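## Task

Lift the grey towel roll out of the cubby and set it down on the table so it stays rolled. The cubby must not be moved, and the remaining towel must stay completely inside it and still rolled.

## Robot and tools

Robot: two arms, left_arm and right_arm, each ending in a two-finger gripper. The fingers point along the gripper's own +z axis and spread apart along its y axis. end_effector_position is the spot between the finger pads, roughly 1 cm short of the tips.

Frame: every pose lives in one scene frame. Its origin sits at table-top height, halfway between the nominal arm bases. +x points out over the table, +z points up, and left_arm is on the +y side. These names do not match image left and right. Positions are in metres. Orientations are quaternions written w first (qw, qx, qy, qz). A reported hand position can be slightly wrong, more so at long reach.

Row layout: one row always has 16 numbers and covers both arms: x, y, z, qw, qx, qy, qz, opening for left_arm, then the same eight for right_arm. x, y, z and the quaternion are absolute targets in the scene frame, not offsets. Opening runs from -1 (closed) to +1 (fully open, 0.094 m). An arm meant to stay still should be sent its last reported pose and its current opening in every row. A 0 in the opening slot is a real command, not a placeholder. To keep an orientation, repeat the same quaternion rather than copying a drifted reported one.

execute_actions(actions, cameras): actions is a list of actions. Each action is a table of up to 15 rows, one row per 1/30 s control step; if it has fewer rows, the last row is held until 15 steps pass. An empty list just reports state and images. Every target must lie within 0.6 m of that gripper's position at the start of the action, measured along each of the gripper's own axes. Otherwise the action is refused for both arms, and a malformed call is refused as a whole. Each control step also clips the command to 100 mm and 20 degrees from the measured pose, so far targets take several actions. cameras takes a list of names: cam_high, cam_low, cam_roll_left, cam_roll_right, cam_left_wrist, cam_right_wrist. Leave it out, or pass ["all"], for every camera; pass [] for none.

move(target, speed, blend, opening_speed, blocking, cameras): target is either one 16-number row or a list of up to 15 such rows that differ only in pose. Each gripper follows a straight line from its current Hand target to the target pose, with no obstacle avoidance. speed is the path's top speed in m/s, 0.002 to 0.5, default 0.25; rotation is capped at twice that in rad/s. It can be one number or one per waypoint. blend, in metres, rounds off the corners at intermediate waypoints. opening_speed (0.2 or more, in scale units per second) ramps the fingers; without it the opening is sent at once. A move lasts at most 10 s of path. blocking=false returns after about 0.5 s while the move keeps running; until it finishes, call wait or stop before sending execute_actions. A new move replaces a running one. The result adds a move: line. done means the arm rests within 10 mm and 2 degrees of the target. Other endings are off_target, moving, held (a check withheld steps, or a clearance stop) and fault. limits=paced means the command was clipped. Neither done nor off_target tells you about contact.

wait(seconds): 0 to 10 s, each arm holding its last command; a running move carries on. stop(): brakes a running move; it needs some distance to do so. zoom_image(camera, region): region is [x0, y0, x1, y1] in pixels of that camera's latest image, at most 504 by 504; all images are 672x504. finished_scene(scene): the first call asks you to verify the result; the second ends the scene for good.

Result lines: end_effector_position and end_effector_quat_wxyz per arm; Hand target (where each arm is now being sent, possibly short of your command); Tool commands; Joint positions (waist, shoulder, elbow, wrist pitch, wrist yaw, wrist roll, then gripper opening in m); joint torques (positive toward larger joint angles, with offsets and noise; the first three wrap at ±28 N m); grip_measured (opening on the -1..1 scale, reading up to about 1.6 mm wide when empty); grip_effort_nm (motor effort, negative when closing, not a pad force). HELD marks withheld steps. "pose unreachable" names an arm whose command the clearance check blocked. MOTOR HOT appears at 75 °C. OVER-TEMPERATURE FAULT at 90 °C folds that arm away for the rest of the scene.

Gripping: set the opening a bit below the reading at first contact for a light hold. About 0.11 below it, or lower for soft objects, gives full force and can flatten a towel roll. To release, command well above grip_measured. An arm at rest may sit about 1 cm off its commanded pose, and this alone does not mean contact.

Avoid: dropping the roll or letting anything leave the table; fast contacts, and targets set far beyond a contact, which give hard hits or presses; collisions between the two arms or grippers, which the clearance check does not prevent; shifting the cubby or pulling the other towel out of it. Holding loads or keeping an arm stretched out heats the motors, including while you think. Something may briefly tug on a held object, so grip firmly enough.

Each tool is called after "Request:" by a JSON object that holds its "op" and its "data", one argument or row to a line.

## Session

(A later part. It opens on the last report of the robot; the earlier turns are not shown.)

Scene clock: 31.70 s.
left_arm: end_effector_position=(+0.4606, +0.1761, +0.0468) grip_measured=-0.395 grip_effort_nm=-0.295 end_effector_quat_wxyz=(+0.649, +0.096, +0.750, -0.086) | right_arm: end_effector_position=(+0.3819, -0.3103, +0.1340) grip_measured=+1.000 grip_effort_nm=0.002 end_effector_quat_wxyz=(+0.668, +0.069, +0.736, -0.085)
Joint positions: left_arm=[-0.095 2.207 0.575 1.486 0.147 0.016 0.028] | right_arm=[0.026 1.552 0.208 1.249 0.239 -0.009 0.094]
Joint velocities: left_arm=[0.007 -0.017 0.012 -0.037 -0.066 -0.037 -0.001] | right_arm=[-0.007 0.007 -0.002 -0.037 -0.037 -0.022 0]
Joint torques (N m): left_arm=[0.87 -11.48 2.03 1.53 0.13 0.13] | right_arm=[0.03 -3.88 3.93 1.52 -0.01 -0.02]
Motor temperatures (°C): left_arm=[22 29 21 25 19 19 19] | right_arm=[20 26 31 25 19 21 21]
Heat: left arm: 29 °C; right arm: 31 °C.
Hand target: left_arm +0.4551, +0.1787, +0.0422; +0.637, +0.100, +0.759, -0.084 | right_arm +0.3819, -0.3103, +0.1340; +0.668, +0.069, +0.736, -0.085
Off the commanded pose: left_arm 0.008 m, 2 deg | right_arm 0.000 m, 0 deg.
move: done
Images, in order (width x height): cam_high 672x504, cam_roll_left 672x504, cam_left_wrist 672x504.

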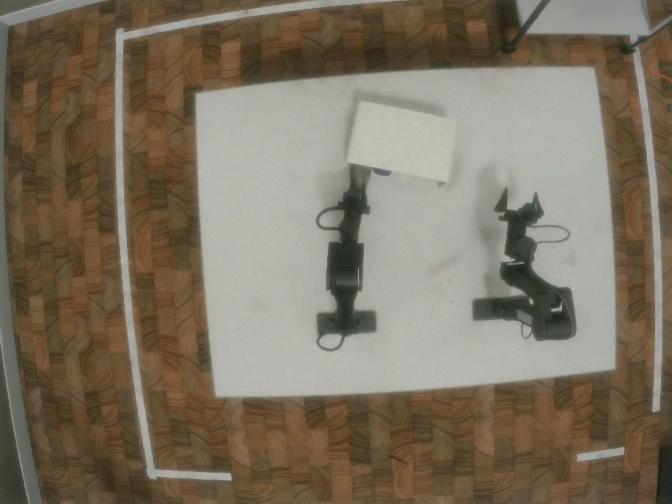

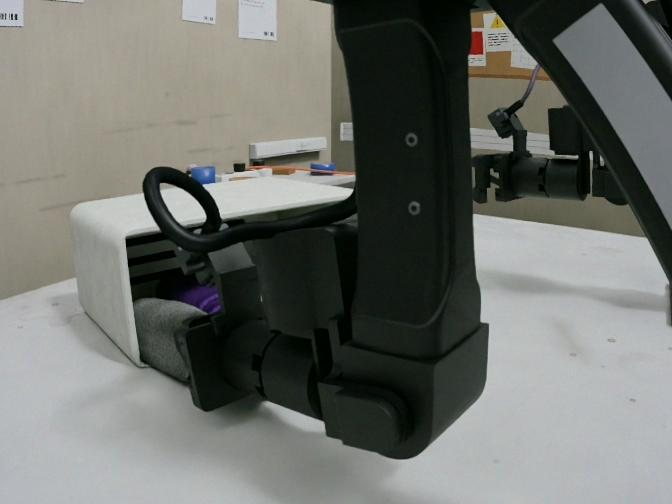

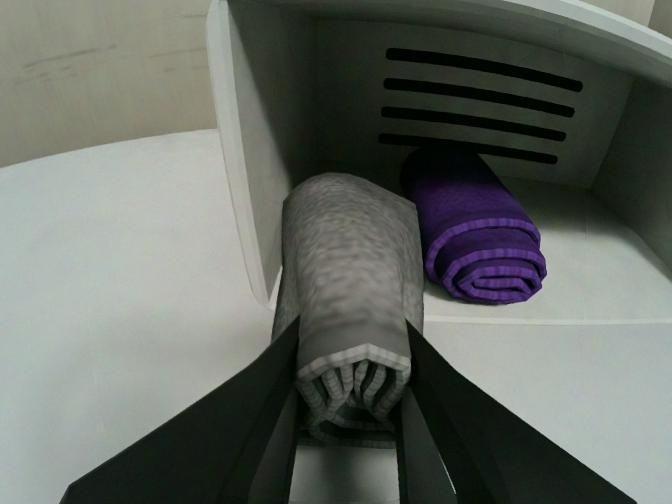

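Request:
{"op": "move", "data": {
  "target": [0.355, 0.207, 0.042, 0.6373, 0.1, 0.7594, -0.0839, -0.4, 0.3819, -0.3103, 0.1340, 0.668, 0.069, 0.736, -0.085, 1.0],
  "cameras": ["cam_left_wrist","cam_high","cam_roll_left"],
  "speed": 0.06
}}

Request:
{"op": "zoom_image", "data": {
  "camera": "cam_high",
  "region": [310, 90, 470, 220]
}}

Scene clock: 34.47 s.
left_arm: end_effector_position=(+0.3604, +0.2063, +0.0445) grip_measured=-0.395 grip_effort_nm=-0.295 end_effector_quat_wxyz=(+0.610, +0.101, +0.781, -0.085) | right_arm: end_effector_position=(+0.3819, -0.3103, +0.1340) grip_measured=+1.000 grip_effort_nm=0.002 end_effector_quat_wxyz=(+0.668, +0.069, +0.736, -0.085)
Joint positions: left_arm=[0.008 2.013 0.171 1.59 0.251 0.055 0.028] | right_arm=[0.026 1.552 0.208 1.249 0.239 -0.009 0.094]
Joint velocities: left_arm=[0.002 -0.017 0.002 -0.051 -0.066 0.022 0.001] | right_arm=[-0.002 -0.007 0.002 -0.051 -0.007 -0.007 0]
Joint torques (N m): left_arm=[0.95 -7.61 0.96 1.71 0.16 0.14] | right_arm=[0.02 -3.89 3.93 1.52 -0.01 -0.02]
Motor temperatures (°C): left_arm=[22 29 21 26 19 19 19] | right_arm=[20 26 31 25 19 21 21]
Heat: left arm: 29 °C; right arm: 31 °C.
Hand target: left_arm +0.3556, +0.2074, +0.0430; +0.606, +0.105, +0.784, -0.083 | right_arm +0.3819, -0.3103, +0.1340; +0.668, +0.069, +0.736, -0.085
Off the commanded pose: left_arm 0.006 m, 4 deg | right_arm 0.000 m, 0 deg.
joint read past its limit (left arm) — joint 4 (wrist pitch), upper limit.
joint sent to its limit (left arm) — joint 4 (wrist pitch), upper limit. The joint targets are off in orientation, not in position.
move: off_target (left_arm)
Images, in order (width x height): cam_high 672x504, cam_roll_left 672x504, cam_left_wrist 672x504.

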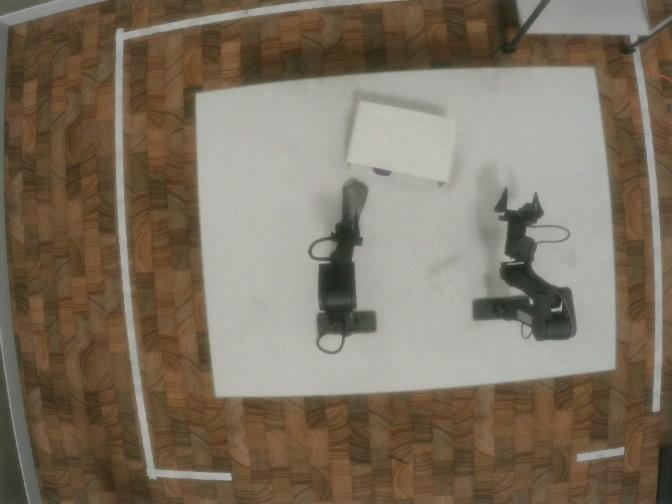

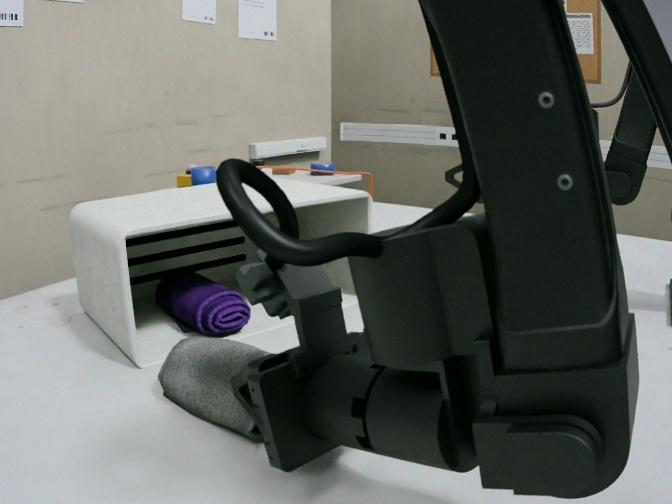

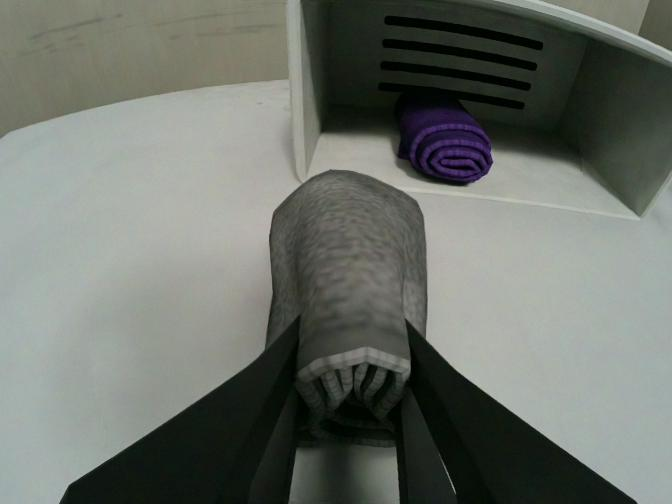

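Scaled by 3.150 from the camera's 672x504 image, which has a finer 960x720 frame.

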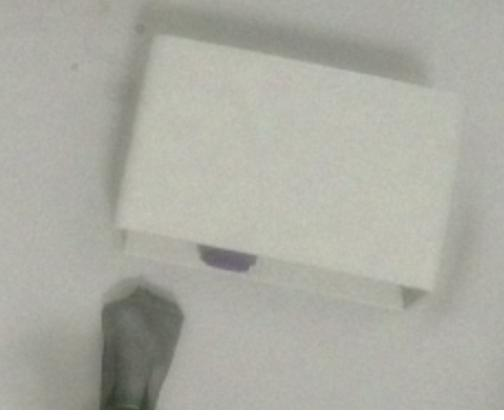

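Request:
{"op": "zoom_image", "data": {
  "camera": "cam_high",
  "region": [350, 155, 410, 195]
}}

Request:
{"op": "zoom_image", "data": {
  "camera": "cam_left_wrist",
  "region": [370, 60, 520, 220]
}}

Request:
{"op": "zoom_image", "data": {
  "camera": "cam_roll_left",
  "region": [100, 220, 280, 380]
}}

Scaled by 8.400 from the camera's 672x504 image, which has a finer 960x720 frame.

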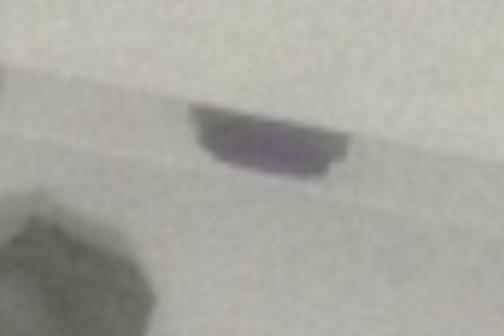

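Scaled by 3.150 from the camera's 672x504 image, which has a finer 960x720 frame.

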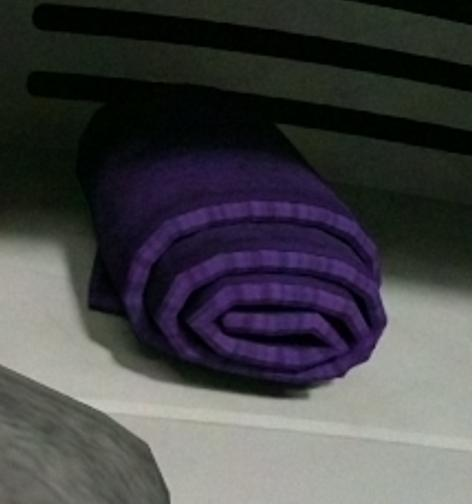

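Scaled by 2.800 from the camera's 672x504 image, which has a finer 960x720 frame.

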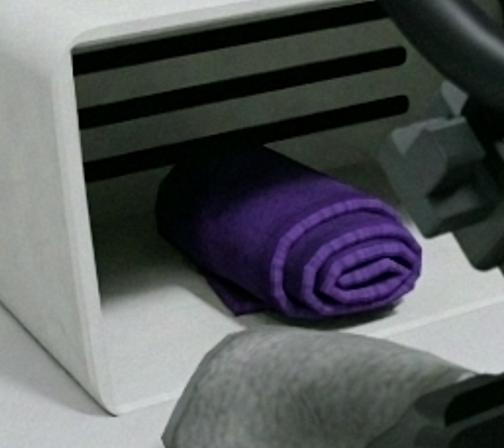

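Request:
{"op": "move", "data": {
  "target": [
    [0.365, 0.206, 0.075, 0.6246, 0.0947, 0.7713, -0.0767, -0.4, 0.3819, -0.3103, 0.1340, 0.668, 0.069, 0.736, -0.085, 1.0],
    [0.365, 0.33, 0.07, 0.6284, -0.0407, 0.7760, 0.0329, -0.4, 0.3819, -0.3103, 0.1340, 0.668, 0.069, 0.736, -0.085, 1.0],
    [0.365, 0.33, 0.044, 0.6284, -0.0407, 0.7760, 0.0329, -0.4, 0.3819, -0.3103, 0.1340, 0.668, 0.069, 0.736, -0.085, 1.0]
  ],
  "cameras": ["cam_left_wrist","cam_high","cam_roll_left"],
  "speed": 0.07,
  "blend": 0.01
}}

Scene clock: 41.87 s.
left_arm: end_effector_position=(+0.3654, +0.3245, +0.0486) grip_measured=-0.395 grip_effort_nm=-0.286 end_effector_quat_wxyz=(+0.621, -0.031, +0.783, +0.029) | right_arm: end_effector_position=(+0.3819, -0.3103, +0.1340) grip_measured=+1.000 grip_effort_nm=-0.002 end_effector_quat_wxyz=(+0.668, +0.069, +0.736, -0.085)
Joint positions: left_arm=[0.3 2.01 0.198 1.579 0.194 0.052 0.028] | right_arm=[0.026 1.552 0.208 1.249 0.239 -0.009 0.094]
Joint velocities: left_arm=[-0.012 0.012 -0.007 -0.051 0.007 0.066 0.001] | right_arm=[-0.007 0.007 0.007 -0.007 -0.066 0.022 0]
Joint torques (N m): left_arm=[0.9 -4.75 3.74 1.83 -0.08 -0.03] | right_arm=[0.02 -3.89 3.92 1.52 -0.02 -0.03]
Motor temperatures (°C): left_arm=[22 29 21 26 19 19 19] | right_arm=[20 26 31 25 19 21 21]
Heat: left arm: 29 °C; right arm: 31 °C.
Hand target: left_arm +0.3666, +0.3297, +0.0442; +0.618, -0.040, +0.785, +0.032 | right_arm +0.3819, -0.3103, +0.1340; +0.668, +0.069, +0.736, -0.085
Off the commanded pose: left_arm 0.007 m, 2 deg | right_arm 0.000 m, 0 deg.
joint sent to its limit (left arm) — joint 4 (wrist pitch), upper limit. The joint targets still meet the commanded pose.
move: done
Images, in order (width x height): cam_high 672x504, cam_roll_left 672x504, cam_left_wrist 672x504.

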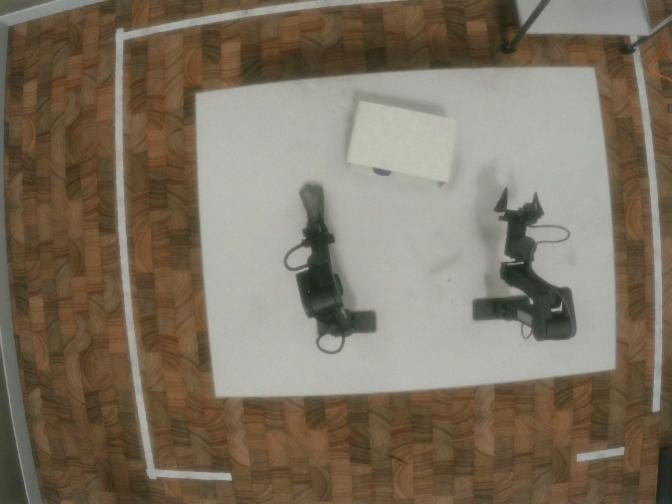

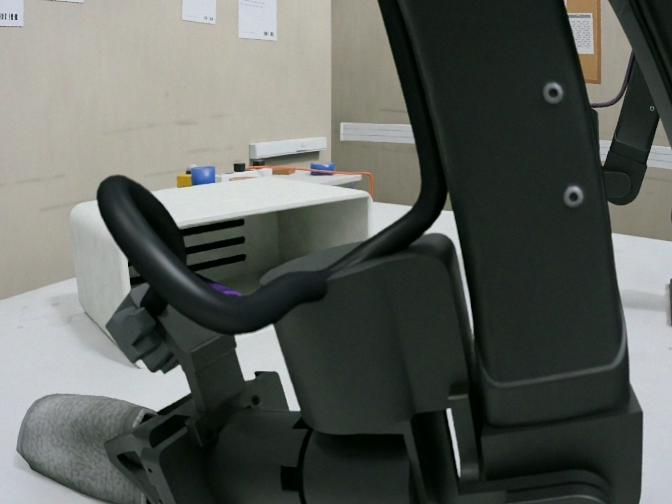

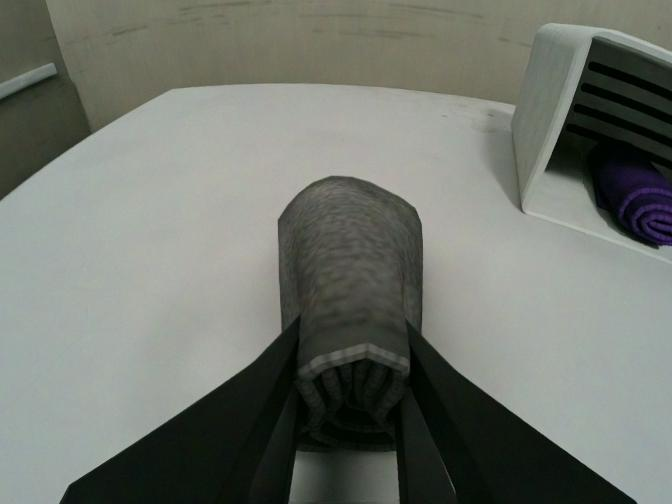

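Request:
{"op": "move", "data": {
  "target": [0.366, 0.325, 0.037, 0.621, -0.031, 0.783, 0.029, -0.4, 0.3819, -0.3103, 0.1340, 0.668, 0.069, 0.736, -0.085, 1.0],
  "cameras": [],
  "speed": 0.05
}}

Request:
{"op": "move", "data": {
  "target": [0.366, 0.325, 0.037, 0.621, -0.031, 0.783, 0.029, 0.95, 0.3819, -0.3103, 0.1340, 0.668, 0.069, 0.736, -0.085, 1.0],
  "cameras": ["cam_left_wrist","cam_roll_left"],
  "speed": 0.05,
  "opening_speed": 0.6
}}

Scene clock: 43.07 s.
left_arm: end_effector_position=(+0.3650, +0.3244, +0.0465) grip_measured=-0.395 grip_effort_nm=-0.281 end_effector_quat_wxyz=(+0.620, -0.031, +0.783, +0.029) | right_arm: end_effector_position=(+0.3819, -0.3103, +0.1340) grip_measured=+1.000 grip_effort_nm=-0.002 end_effector_quat_wxyz=(+0.668, +0.069, +0.736, -0.085)
Joint positions: left_arm=[0.3 2.024 0.198 1.59 0.194 0.052 0.028] | right_arm=[0.026 1.552 0.208 1.249 0.239 -0.009 0.094]
Joint velocities: left_arm=[0.007 -0.012 -0.017 0.022 0.051 0.037 0] | right_arm=[-0.002 0.007 -0.007 -0.154 -0.037 -0.051 0]
Joint torques (N m): left_arm=[0.24 -4.4 3.67 1.73 0.04 0.08] | right_arm=[0.03 -3.88 3.92 1.52 -0.02 -0.03]
Motor temperatures (°C): left_arm=[22 29 21 26 19 19 19] | right_arm=[20 26 31 25 19 21 21]
Heat: left arm: 29 °C; right arm: 31 °C.
Hand target: left_arm +0.3660, +0.3250, +0.0376; +0.611, -0.031, +0.791, +0.028 | right_arm +0.3819, -0.3103, +0.1340; +0.668, +0.069, +0.736, -0.085
Off the commanded pose: left_arm 0.010 m, 0 deg | right_arm 0.000 m, 0 deg.
joint read past its limit (left arm) — joint 4 (wrist pitch), upper limit.
joint sent to its limit (left arm) — joint 4 (wrist pitch), upper limit. The joint targets still meet the commanded pose.
move: done
No camera images: "cameras" was empty.

Scene clock: 45.53 s.
left_arm: end_effector_position=(+0.3646, +0.3243, +0.0441) grip_measured=+0.948 grip_effort_nm=0.100 end_effector_quat_wxyz=(+0.618, -0.032, +0.785, +0.028) | right_arm: end_effector_position=(+0.3819, -0.3103, +0.1340) grip_measured=+1.000 grip_effort_nm=-0.002 end_effector_quat_wxyz=(+0.668, +0.069, +0.736, -0.085)
Joint positions: left_arm=[0.3 2.031 0.198 1.59 0.194 0.052 0.092] | right_arm=[0.026 1.552 0.208 1.249 0.239 -0.009 0.094]
Joint velocities: left_arm=[0.002 -0.012 0.002 -0.051 -0.022 -0.007 0] | right_arm=[0.002 0.007 0.022 -0.066 -0.022 -0.037 0]
Joint torques (N m): left_arm=[0.24 -4.93 3.66 1.72 0.05 0.08] | right_arm=[0.03 -3.88 3.92 1.52 -0.02 -0.03]
Motor temperatures (°C): left_arm=[22 28 21 26 19 19 19] | right_arm=[20 26 30 25 19 21 21]
Heat: left arm: 28 °C; right arm: 30 °C.
Hand target: left_arm +0.3660, +0.3250, +0.0374; +0.611, -0.031, +0.791, +0.028 | right_arm +0.3819, -0.3103, +0.1340; +0.668, +0.069, +0.736, -0.085
Off the commanded pose: left_arm 0.007 m, 1 deg | right_arm 0.000 m, 0 deg.
joint read past its limit (left arm) — joint 4 (wrist pitch), upper limit.
joint sent to its limit (left arm) — joint 4 (wrist pitch), upper limit. The joint targets still meet the commanded pose.
move: done
Images, in order (width x height): cam_roll_left 672x504, cam_left_wrist 672x504.

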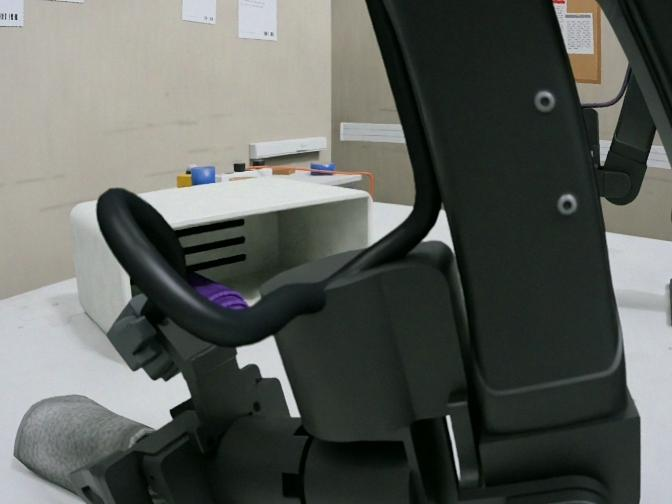

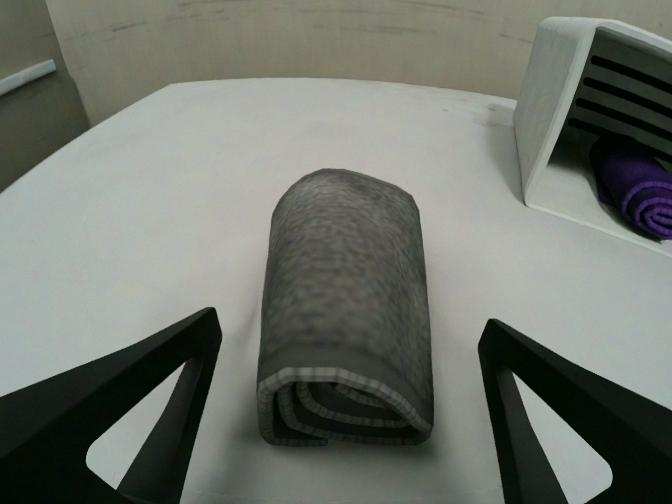

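Request:
{"op": "move", "data": {
  "target": [
    [0.36, 0.324, 0.16, 0.6284, -0.0407, 0.7760, 0.0329, 0.95, 0.3819, -0.3103, 0.1340, 0.668, 0.069, 0.736, -0.085, 1.0],
    [0.40, 0.115, 0.15, 0.6368, 0.1, 0.7589, -0.0893, 0.95, 0.3819, -0.3103, 0.1340, 0.668, 0.069, 0.736, -0.085, 1.0]
  ],
  "cameras": [],
  "speed": [0.1,0.2]
}}

Request:
{"op": "move", "data": {
  "target": [0.435, 0.104, 0.046, 0.6368, 0.1, 0.7589, -0.0893, -0.97, 0.3819, -0.3103, 0.1340, 0.668, 0.069, 0.736, -0.085, 1.0],
  "cameras": ["cam_left_wrist","cam_roll_left","cam_high"],
  "speed": 0.12,
  "opening_speed": 1.5
}}

Request:
{"op": "zoom_image", "data": {
  "camera": "cam_left_wrist",
  "region": [200, 150, 550, 400]
}}

Request:
{"op": "zoom_image", "data": {
  "camera": "cam_high",
  "region": [310, 90, 470, 220]
}}

Scene clock: 49.57 s.
left_arm: end_effector_position=(+0.3910, +0.1179, +0.1430) grip_measured=+0.948 grip_effort_nm=0.100 end_effector_quat_wxyz=(+0.630, +0.106, +0.764, -0.088) | right_arm: end_effector_position=(+0.3819, -0.3103, +0.1340) grip_measured=+1.000 grip_effort_nm=0.002 end_effector_quat_wxyz=(+0.668, +0.069, +0.736, -0.085)
Joint positions: left_arm=[-0.359 1.516 0.413 0.91 -0.095 -0.02 0.092] | right_arm=[0.026 1.552 0.208 1.249 0.239 -0.009 0.094]
Joint velocities: left_arm=[0.007 0.007 0.012 0.007 -0.007 -0.066 0] | right_arm=[0.007 -0.007 0.002 -0.007 0.037 -0.022 0]
Joint torques (N m): left_arm=[-0.46 -4.25 9.76 1.86 -0.16 -0.08] | right_arm=[0.03 -3.9 3.92 1.52 -0.02 -0.02]
Motor temperatures (°C): left_arm=[22 28 21 26 19 19 19] | right_arm=[20 26 30 25 19 21 21]
Heat: left arm: 28 °C; right arm: 30 °C.
Hand target: left_arm +0.3978, +0.1152, +0.1494; +0.636, +0.099, +0.760, -0.090 | right_arm +0.3819, -0.3103, +0.1340; +0.668, +0.069, +0.736, -0.085
Off the commanded pose: left_arm 0.012 m, 1 deg | right_arm 0.000 m, 0 deg.
move: off_target (left_arm)
No camera images: "cameras" was empty.

Scene clock: 51.33 s.
left_arm: end_effector_position=(+0.4287, +0.1031, +0.0486) grip_measured=-0.968 grip_effort_nm=-0.120 end_effector_quat_wxyz=(+0.635, +0.105, +0.760, -0.090) | right_arm: end_effector_position=(+0.3819, -0.3103, +0.1340) grip_measured=+1.000 grip_effort_nm=-0.002 end_effector_quat_wxyz=(+0.668, +0.069, +0.736, -0.085)
Joint positions: left_arm=[-0.359 2.142 0.517 1.446 -0.095 -0.02 0.002] | right_arm=[0.026 1.552 0.208 1.249 0.239 -0.009 0.094]
Joint velocities: left_arm=[0.002 -0.007 0.007 0.007 0.051 -0.037 0] | right_arm=[-0.017 0.007 -0.012 -0.037 -0.095 -0.007 0]
Joint torques (N m): left_arm=[0.59 -7.23 6.02 1.91 -0.06 -0.03] | right_arm=[0.05 -3.88 3.92 1.52 -0.02 -0.03]
Motor temperatures (°C): left_arm=[22 28 21 27 19 19 19] | right_arm=[20 26 30 25 19 21 21]
Heat: left arm: 28 °C; right arm: 30 °C.
Hand target: left_arm +0.4342, +0.1040, +0.0461; +0.637, +0.100, +0.759, -0.089 | right_arm +0.3819, -0.3103, +0.1340; +0.668, +0.069, +0.736, -0.085
Off the commanded pose: left_arm 0.007 m, 1 deg | right_arm 0.000 m, 0 deg.
move: done
Images, in order (width x height): cam_high 672x504, cam_roll_left 672x504, cam_left_wrist 672x504.

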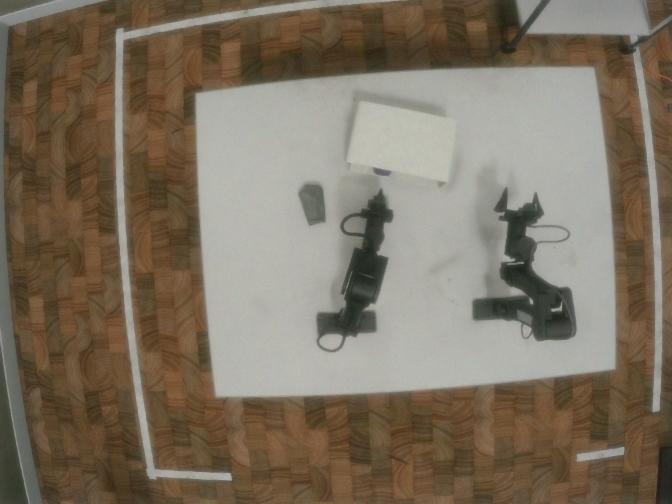

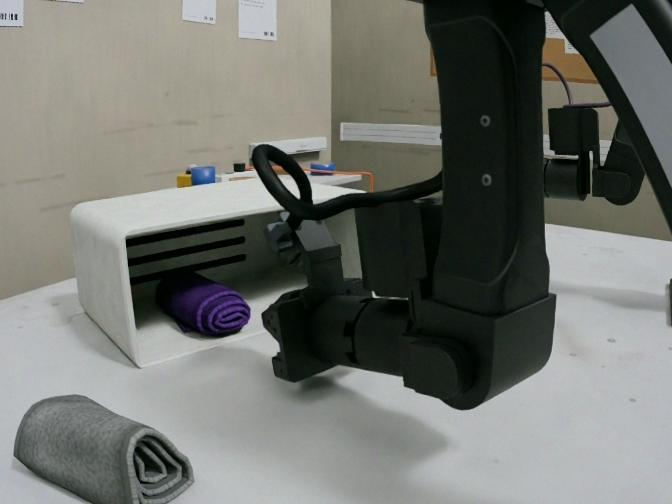

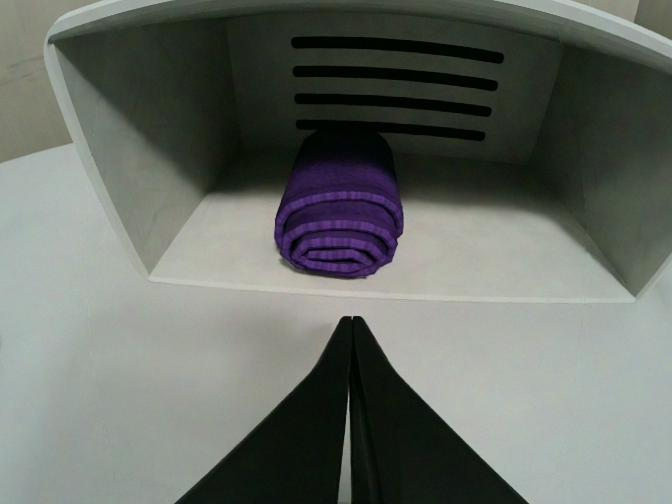

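Scaled by 1.440 from the camera's 672x504 image, which has a finer 960x720 frame.

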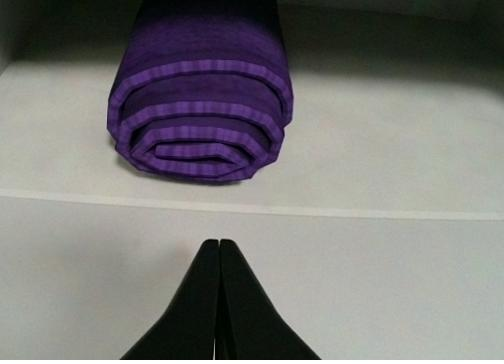

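Scaled by 3.150 from the camera's 672x504 image, which has a finer 960x720 frame.

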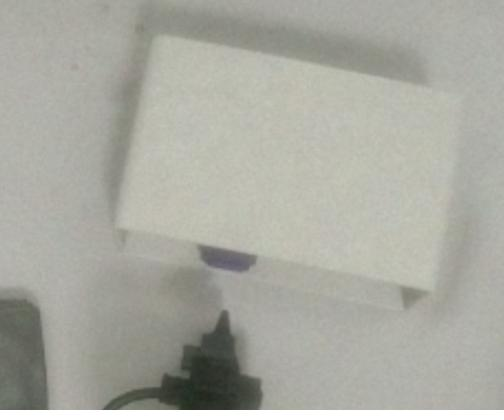

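Request:
{"op": "move", "data": {
  "target": [0.467, 0.098, 0.027, 0.6097, 0.1097, 0.7804, -0.0857, -0.5, 0.3819, -0.3103, 0.1340, 0.668, 0.069, 0.736, -0.085, 1.0],
  "cameras": ["cam_left_wrist","cam_roll_left","cam_high"],
  "speed": 0.05
}}

Request:
{"op": "zoom_image", "data": {
  "camera": "cam_left_wrist",
  "region": [200, 150, 550, 400]
}}

Request:
{"op": "zoom_image", "data": {
  "camera": "cam_roll_left",
  "region": [100, 220, 340, 420]
}}

Scene clock: 54.73 s.
left_arm: end_effector_position=(+0.4634, +0.0970, +0.0401) grip_measured=-0.502 grip_effort_nm=0.100 end_effector_quat_wxyz=(+0.623, +0.106, +0.770, -0.088) | right_arm: end_effector_position=(+0.3819, -0.3103, +0.1340) grip_measured=+1.000 grip_effort_nm=-0.002 end_effector_quat_wxyz=(+0.668, +0.069, +0.736, -0.085)
Joint positions: left_arm=[-0.337 2.189 0.67 1.308 -0.074 -0.02 0.023] | right_arm=[0.026 1.552 0.208 1.249 0.239 -0.009 0.094]
Joint velocities: left_arm=[-0.012 0.012 0.002 -0.007 -0.095 -0.051 0] | right_arm=[-0.012 -0.002 0.002 -0.037 -0.051 -0.051 0]
Joint torques (N m): left_arm=[0.84 -7.97 6.61 1.55 0.06 0.05] | right_arm=[0.03 -3.89 3.9 1.52 -0.02 -0.02]
Motor temperatures (°C): left_arm=[22 28 21 27 19 19 19] | right_arm=[20 26 30 26 19 21 21]
Heat: left arm: 28 °C; right arm: 30 °C.
Hand target: left_arm +0.4664, +0.0981, +0.0271; +0.610, +0.109, +0.780, -0.086 | right_arm +0.3819, -0.3103, +0.1340; +0.668, +0.069, +0.736, -0.085
Off the commanded pose: left_arm 0.014 m, 2 deg | right_arm 0.000 m, 0 deg.
move: off_target (left_arm)
Images, in order (width x height): cam_high 672x504, cam_roll_left 672x504, cam_left_wrist 672x504.

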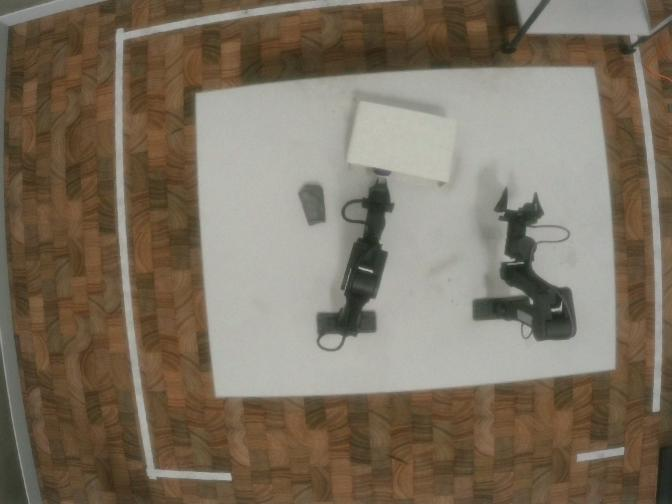

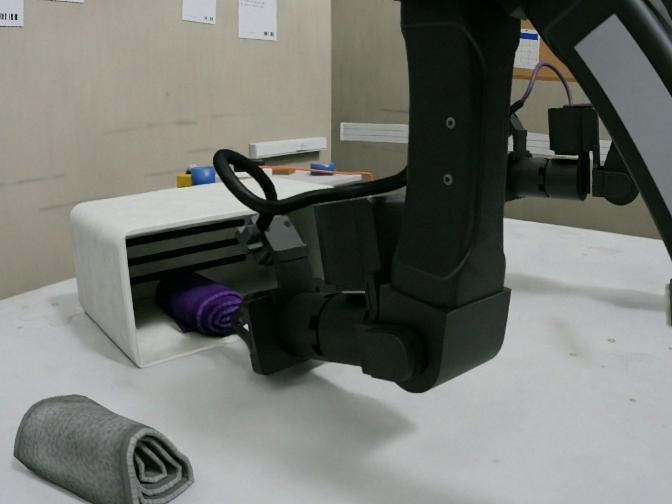

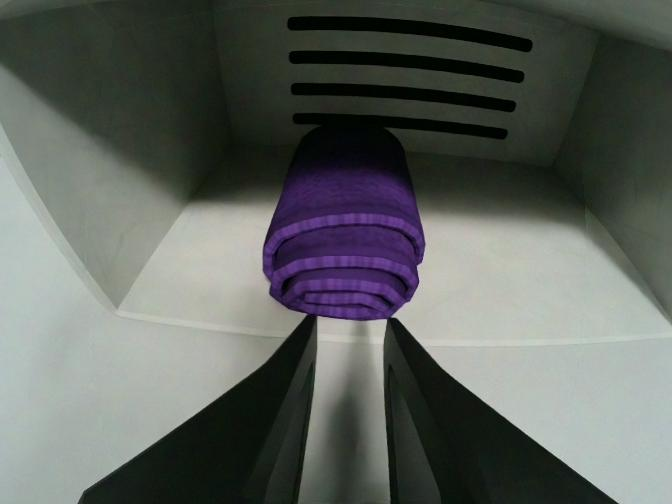

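Scaled by 1.440 from the camera's 672x504 image, which has a finer 960x720 frame.

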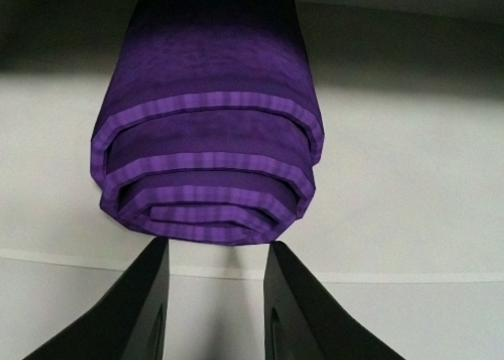

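Scaled by 2.100 from the camera's 672x504 image, which has a finer 960x720 frame.

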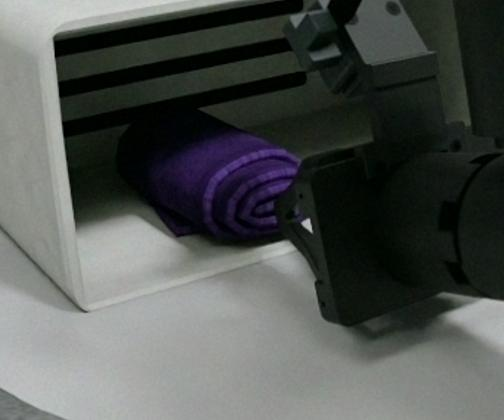

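Request:
{"op": "move", "data": {
  "target": [0.4845, 0.093, 0.026, 0.6097, 0.1097, 0.7804, -0.0857, -0.5, 0.3819, -0.3103, 0.1340, 0.668, 0.069, 0.736, -0.085, 1.0],
  "cameras": ["cam_left_wrist","cam_roll_left","cam_high"],
  "speed": 0.04
}}

Request:
{"op": "zoom_image", "data": {
  "camera": "cam_high",
  "region": [310, 90, 470, 220]
}}

Request:
{"op": "zoom_image", "data": {
  "camera": "cam_roll_left",
  "region": [100, 220, 340, 420]
}}

Scene clock: 56.40 s.
left_arm: end_effector_position=(+0.4802, +0.0901, +0.0400) grip_measured=-0.502 grip_effort_nm=0.100 end_effector_quat_wxyz=(+0.623, +0.107, +0.770, -0.090) | right_arm: end_effector_position=(+0.3819, -0.3103, +0.1340) grip_measured=+1.000 grip_effort_nm=-0.002 end_effector_quat_wxyz=(+0.668, +0.069, +0.736, -0.085)
Joint positions: left_arm=[-0.337 2.217 0.748 1.258 -0.07 -0.02 0.023] | right_arm=[0.026 1.552 0.208 1.249 0.239 -0.009 0.094]
Joint velocities: left_arm=[-0.012 -0.012 -0.012 -0.022 -0.066 0.037 0] | right_arm=[-0.017 -0.007 -0.007 0.022 0.022 0.007 0]
Joint torques (N m): left_arm=[1.21 -8.44 6.98 1.58 0.08 0.06] | right_arm=[0.05 -3.89 3.92 1.53 -0.01 -0.02]
Motor temperatures (°C): left_arm=[22 28 21 27 19 19 19] | right_arm=[20 26 30 26 19 21 21]
Heat: left arm: 28 °C; right arm: 30 °C.
Hand target: left_arm +0.4837, +0.0931, +0.0263; +0.610, +0.109, +0.780, -0.086 | right_arm +0.3819, -0.3103, +0.1340; +0.668, +0.069, +0.736, -0.085
Off the commanded pose: left_arm 0.015 m, 2 deg | right_arm 0.000 m, 0 deg.
move: off_target (left_arm)
Images, in order (width x height): cam_high 672x504, cam_roll_left 672x504, cam_left_wrist 672x504.

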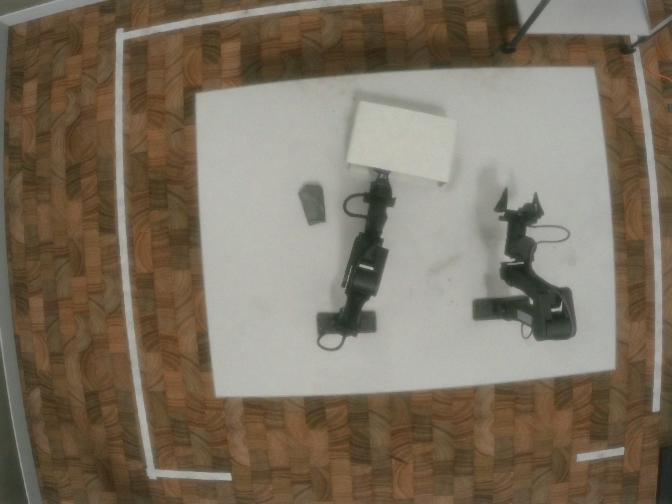

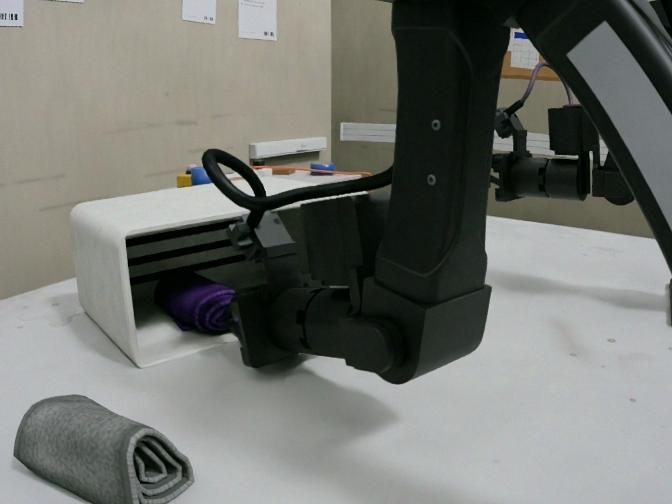

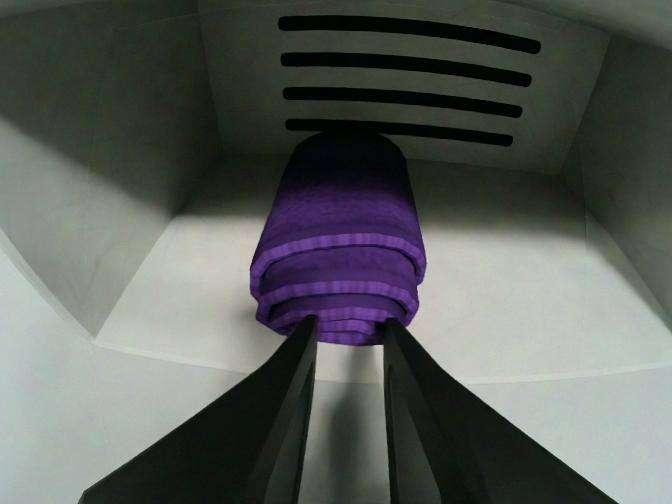

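Scaled by 3.150 from the camera's 672x504 image, which has a finer 960x720 frame.

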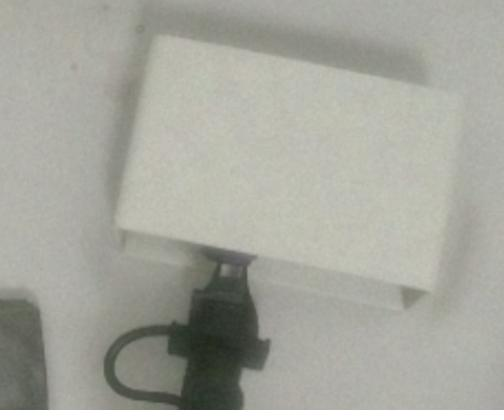

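Scaled by 2.100 from the camera's 672x504 image, which has a finer 960x720 frame.

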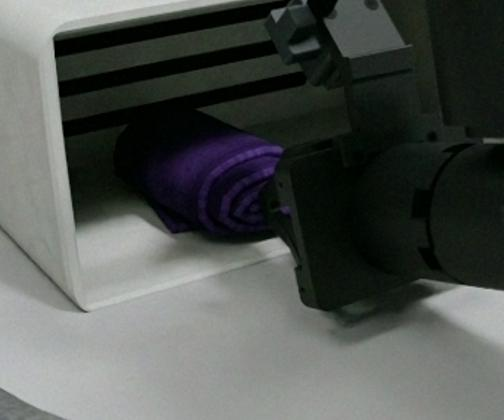

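Request:
{"op": "move", "data": {
  "target": [0.493, 0.0915, 0.026, 0.6097, 0.1097, 0.7804, -0.0857, -0.5, 0.3819, -0.3103, 0.1340, 0.668, 0.069, 0.736, -0.085, 1.0],
  "cameras": ["cam_left_wrist","cam_high"],
  "speed": 0.04
}}

Request:
{"op": "zoom_image", "data": {
  "camera": "cam_high",
  "region": [310, 90, 470, 220]
}}

Scene clock: 57.60 s.
left_arm: end_effector_position=(+0.4891, +0.0900, +0.0402) grip_measured=-0.502 grip_effort_nm=0.100 end_effector_quat_wxyz=(+0.623, +0.105, +0.770, -0.089) | right_arm: end_effector_position=(+0.3819, -0.3103, +0.1340) grip_measured=+1.000 grip_effort_nm=0.002 end_effector_quat_wxyz=(+0.668, +0.069, +0.736, -0.085)
Joint positions: left_arm=[-0.33 2.229 0.785 1.233 -0.066 -0.02 0.023] | right_arm=[0.026 1.552 0.208 1.249 0.239 -0.009 0.094]
Joint velocities: left_arm=[-0.007 -0.002 -0.017 -0.066 -0.051 0.022 0] | right_arm=[0.012 -0.007 -0.007 -0.051 -0.037 -0.022 0]
Joint torques (N m): left_arm=[0.91 -8.64 7.17 1.61 0.1 0.08] | right_arm=[0.05 -3.89 3.92 1.52 -0.01 -0.03]
Motor temperatures (°C): left_arm=[22 28 21 27 19 19 19] | right_arm=[20 26 30 26 19 21 21]
Heat: left arm: 28 °C; right arm: 30 °C.
Hand target: left_arm +0.4921, +0.0916, +0.0261; +0.610, +0.109, +0.780, -0.086 | right_arm +0.3819, -0.3103, +0.1340; +0.668, +0.069, +0.736, -0.085
Off the commanded pose: left_arm 0.015 m, 2 deg | right_arm 0.000 m, 0 deg.
move: off_target (left_arm)
Images, in order (width x height): cam_high 672x504, cam_left_wrist 672x504.

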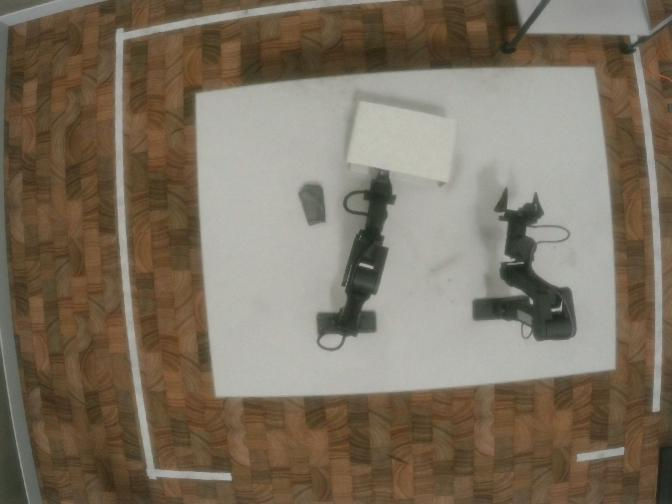

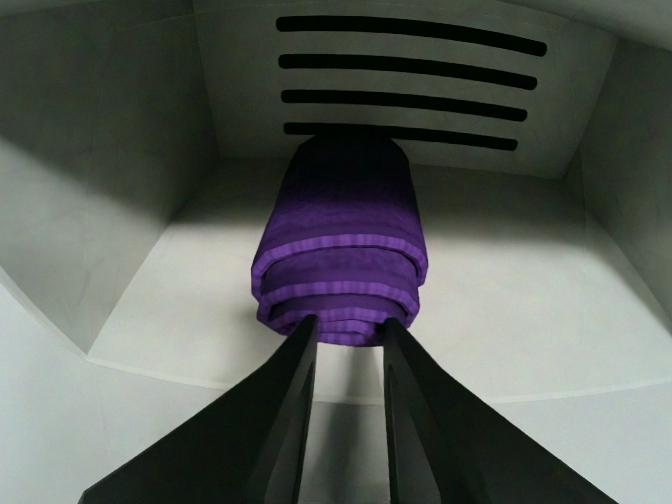

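Scaled by 3.150 from the camera's 672x504 image, which has a finer 960x720 frame.

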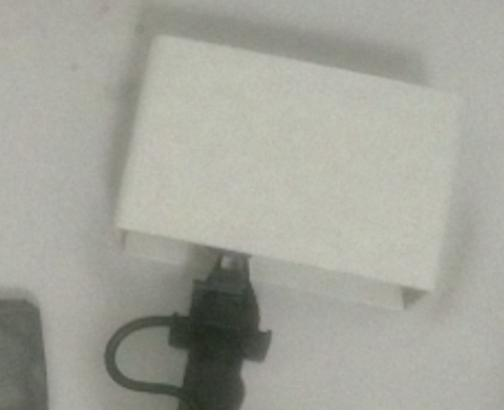

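Request:
{"op": "move", "data": {
  "target": [
    [0.42, 0.113, 0.045, 0.6097, 0.1097, 0.7804, -0.0857, -0.5, 0.3819, -0.3103, 0.1340, 0.668, 0.069, 0.736, -0.085, 1.0],
    [0.37, 0.13, 0.13, 0.6368, 0.1, 0.7589, -0.0893, -0.5, 0.3819, -0.3103, 0.1340, 0.668, 0.069, 0.736, -0.085, 1.0]
  ],
  "cameras": ["cam_left_wrist","cam_high","cam_roll_left"],
  "speed": [0.08,0.15],
  "blend": 0.02
}}

Request:
{"op": "zoom_image", "data": {
  "camera": "cam_high",
  "region": [290, 90, 470, 230]
}}

Scene clock: 60.83 s.
left_arm: end_effector_position=(+0.3759, +0.1300, +0.1368) grip_measured=-0.502 grip_effort_nm=0.100 end_effector_quat_wxyz=(+0.647, +0.100, +0.750, -0.092) | right_arm: end_effector_position=(+0.3819, -0.3103, +0.1340) grip_measured=+1.000 grip_effort_nm=-0.002 end_effector_quat_wxyz=(+0.668, +0.069, +0.736, -0.085)
Joint positions: left_arm=[-0.337 1.526 0.308 1.07 -0.078 -0.019 0.023] | right_arm=[0.026 1.552 0.208 1.249 0.239 -0.009 0.094]
Joint velocities: left_arm=[0.012 -0.002 -0.002 0.022 0.007 -0.007 0.001] | right_arm=[-0.027 -0.002 0.007 -0.037 -0.051 -0.051 0]
Joint torques (N m): left_arm=[-0.83 -6.6 5.05 1.53 -0.15 -0.01] | right_arm=[0.03 -3.88 3.92 1.52 -0.02 -0.03]
Motor temperatures (°C): left_arm=[22 28 21 27 19 19 19] | right_arm=[20 26 30 26 19 21 21]
Heat: left arm: 28 °C; right arm: 30 °C.
Hand target: left_arm +0.3706, +0.1305, +0.1302; +0.637, +0.100, +0.759, -0.089 | right_arm +0.3819, -0.3103, +0.1340; +0.668, +0.069, +0.736, -0.085
Off the commanded pose: left_arm 0.009 m, 2 deg | right_arm 0.000 m, 0 deg.
move: done
Images, in order (width x height): cam_high 672x504, cam_roll_left 672x504, cam_left_wrist 672x504.

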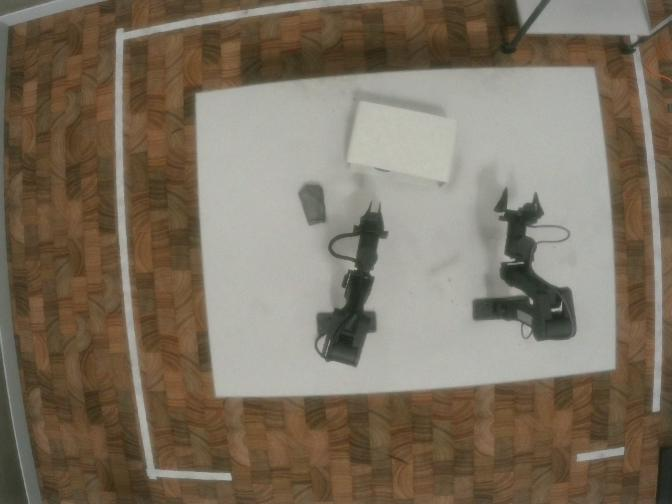

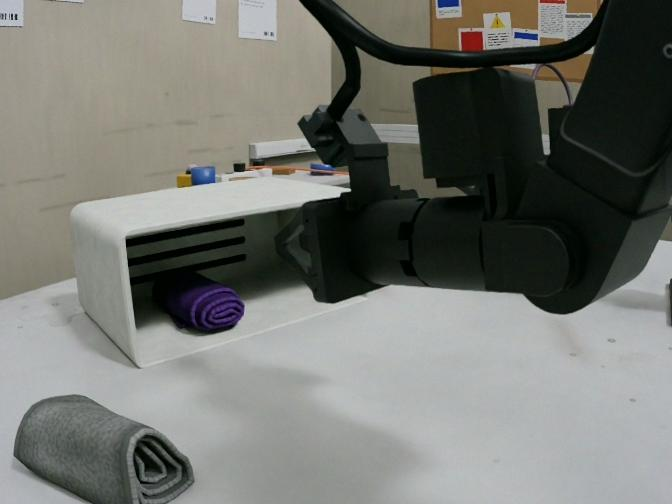

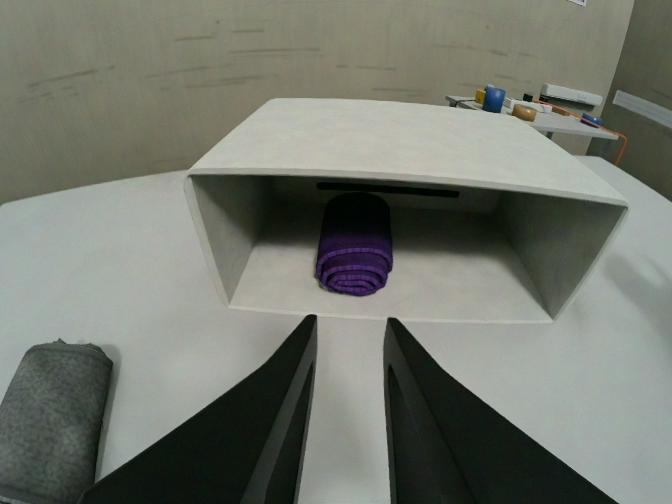

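Scaled by 2.800 from the camera's 672x504 image, which has a finer 960x720 frame.

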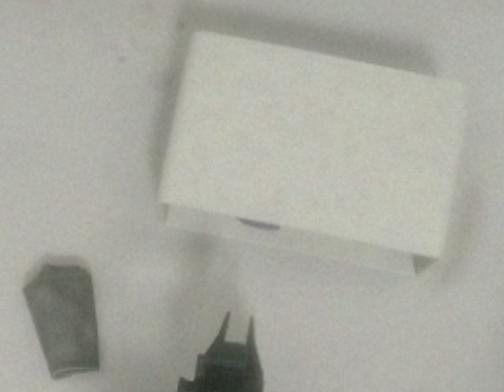

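Everything is in place.

Request:
{"op": "finished_scene", "data": {
  "scene": 1
}}

This call ended nothing. Check each condition of the task against the scene as it is now, look again where you are not sure, and mend what is not met. Then call finished_scene again.

Request:
{"op": "finished_scene", "data": {
  "scene": 1
}}

The scene is finished: the task was done.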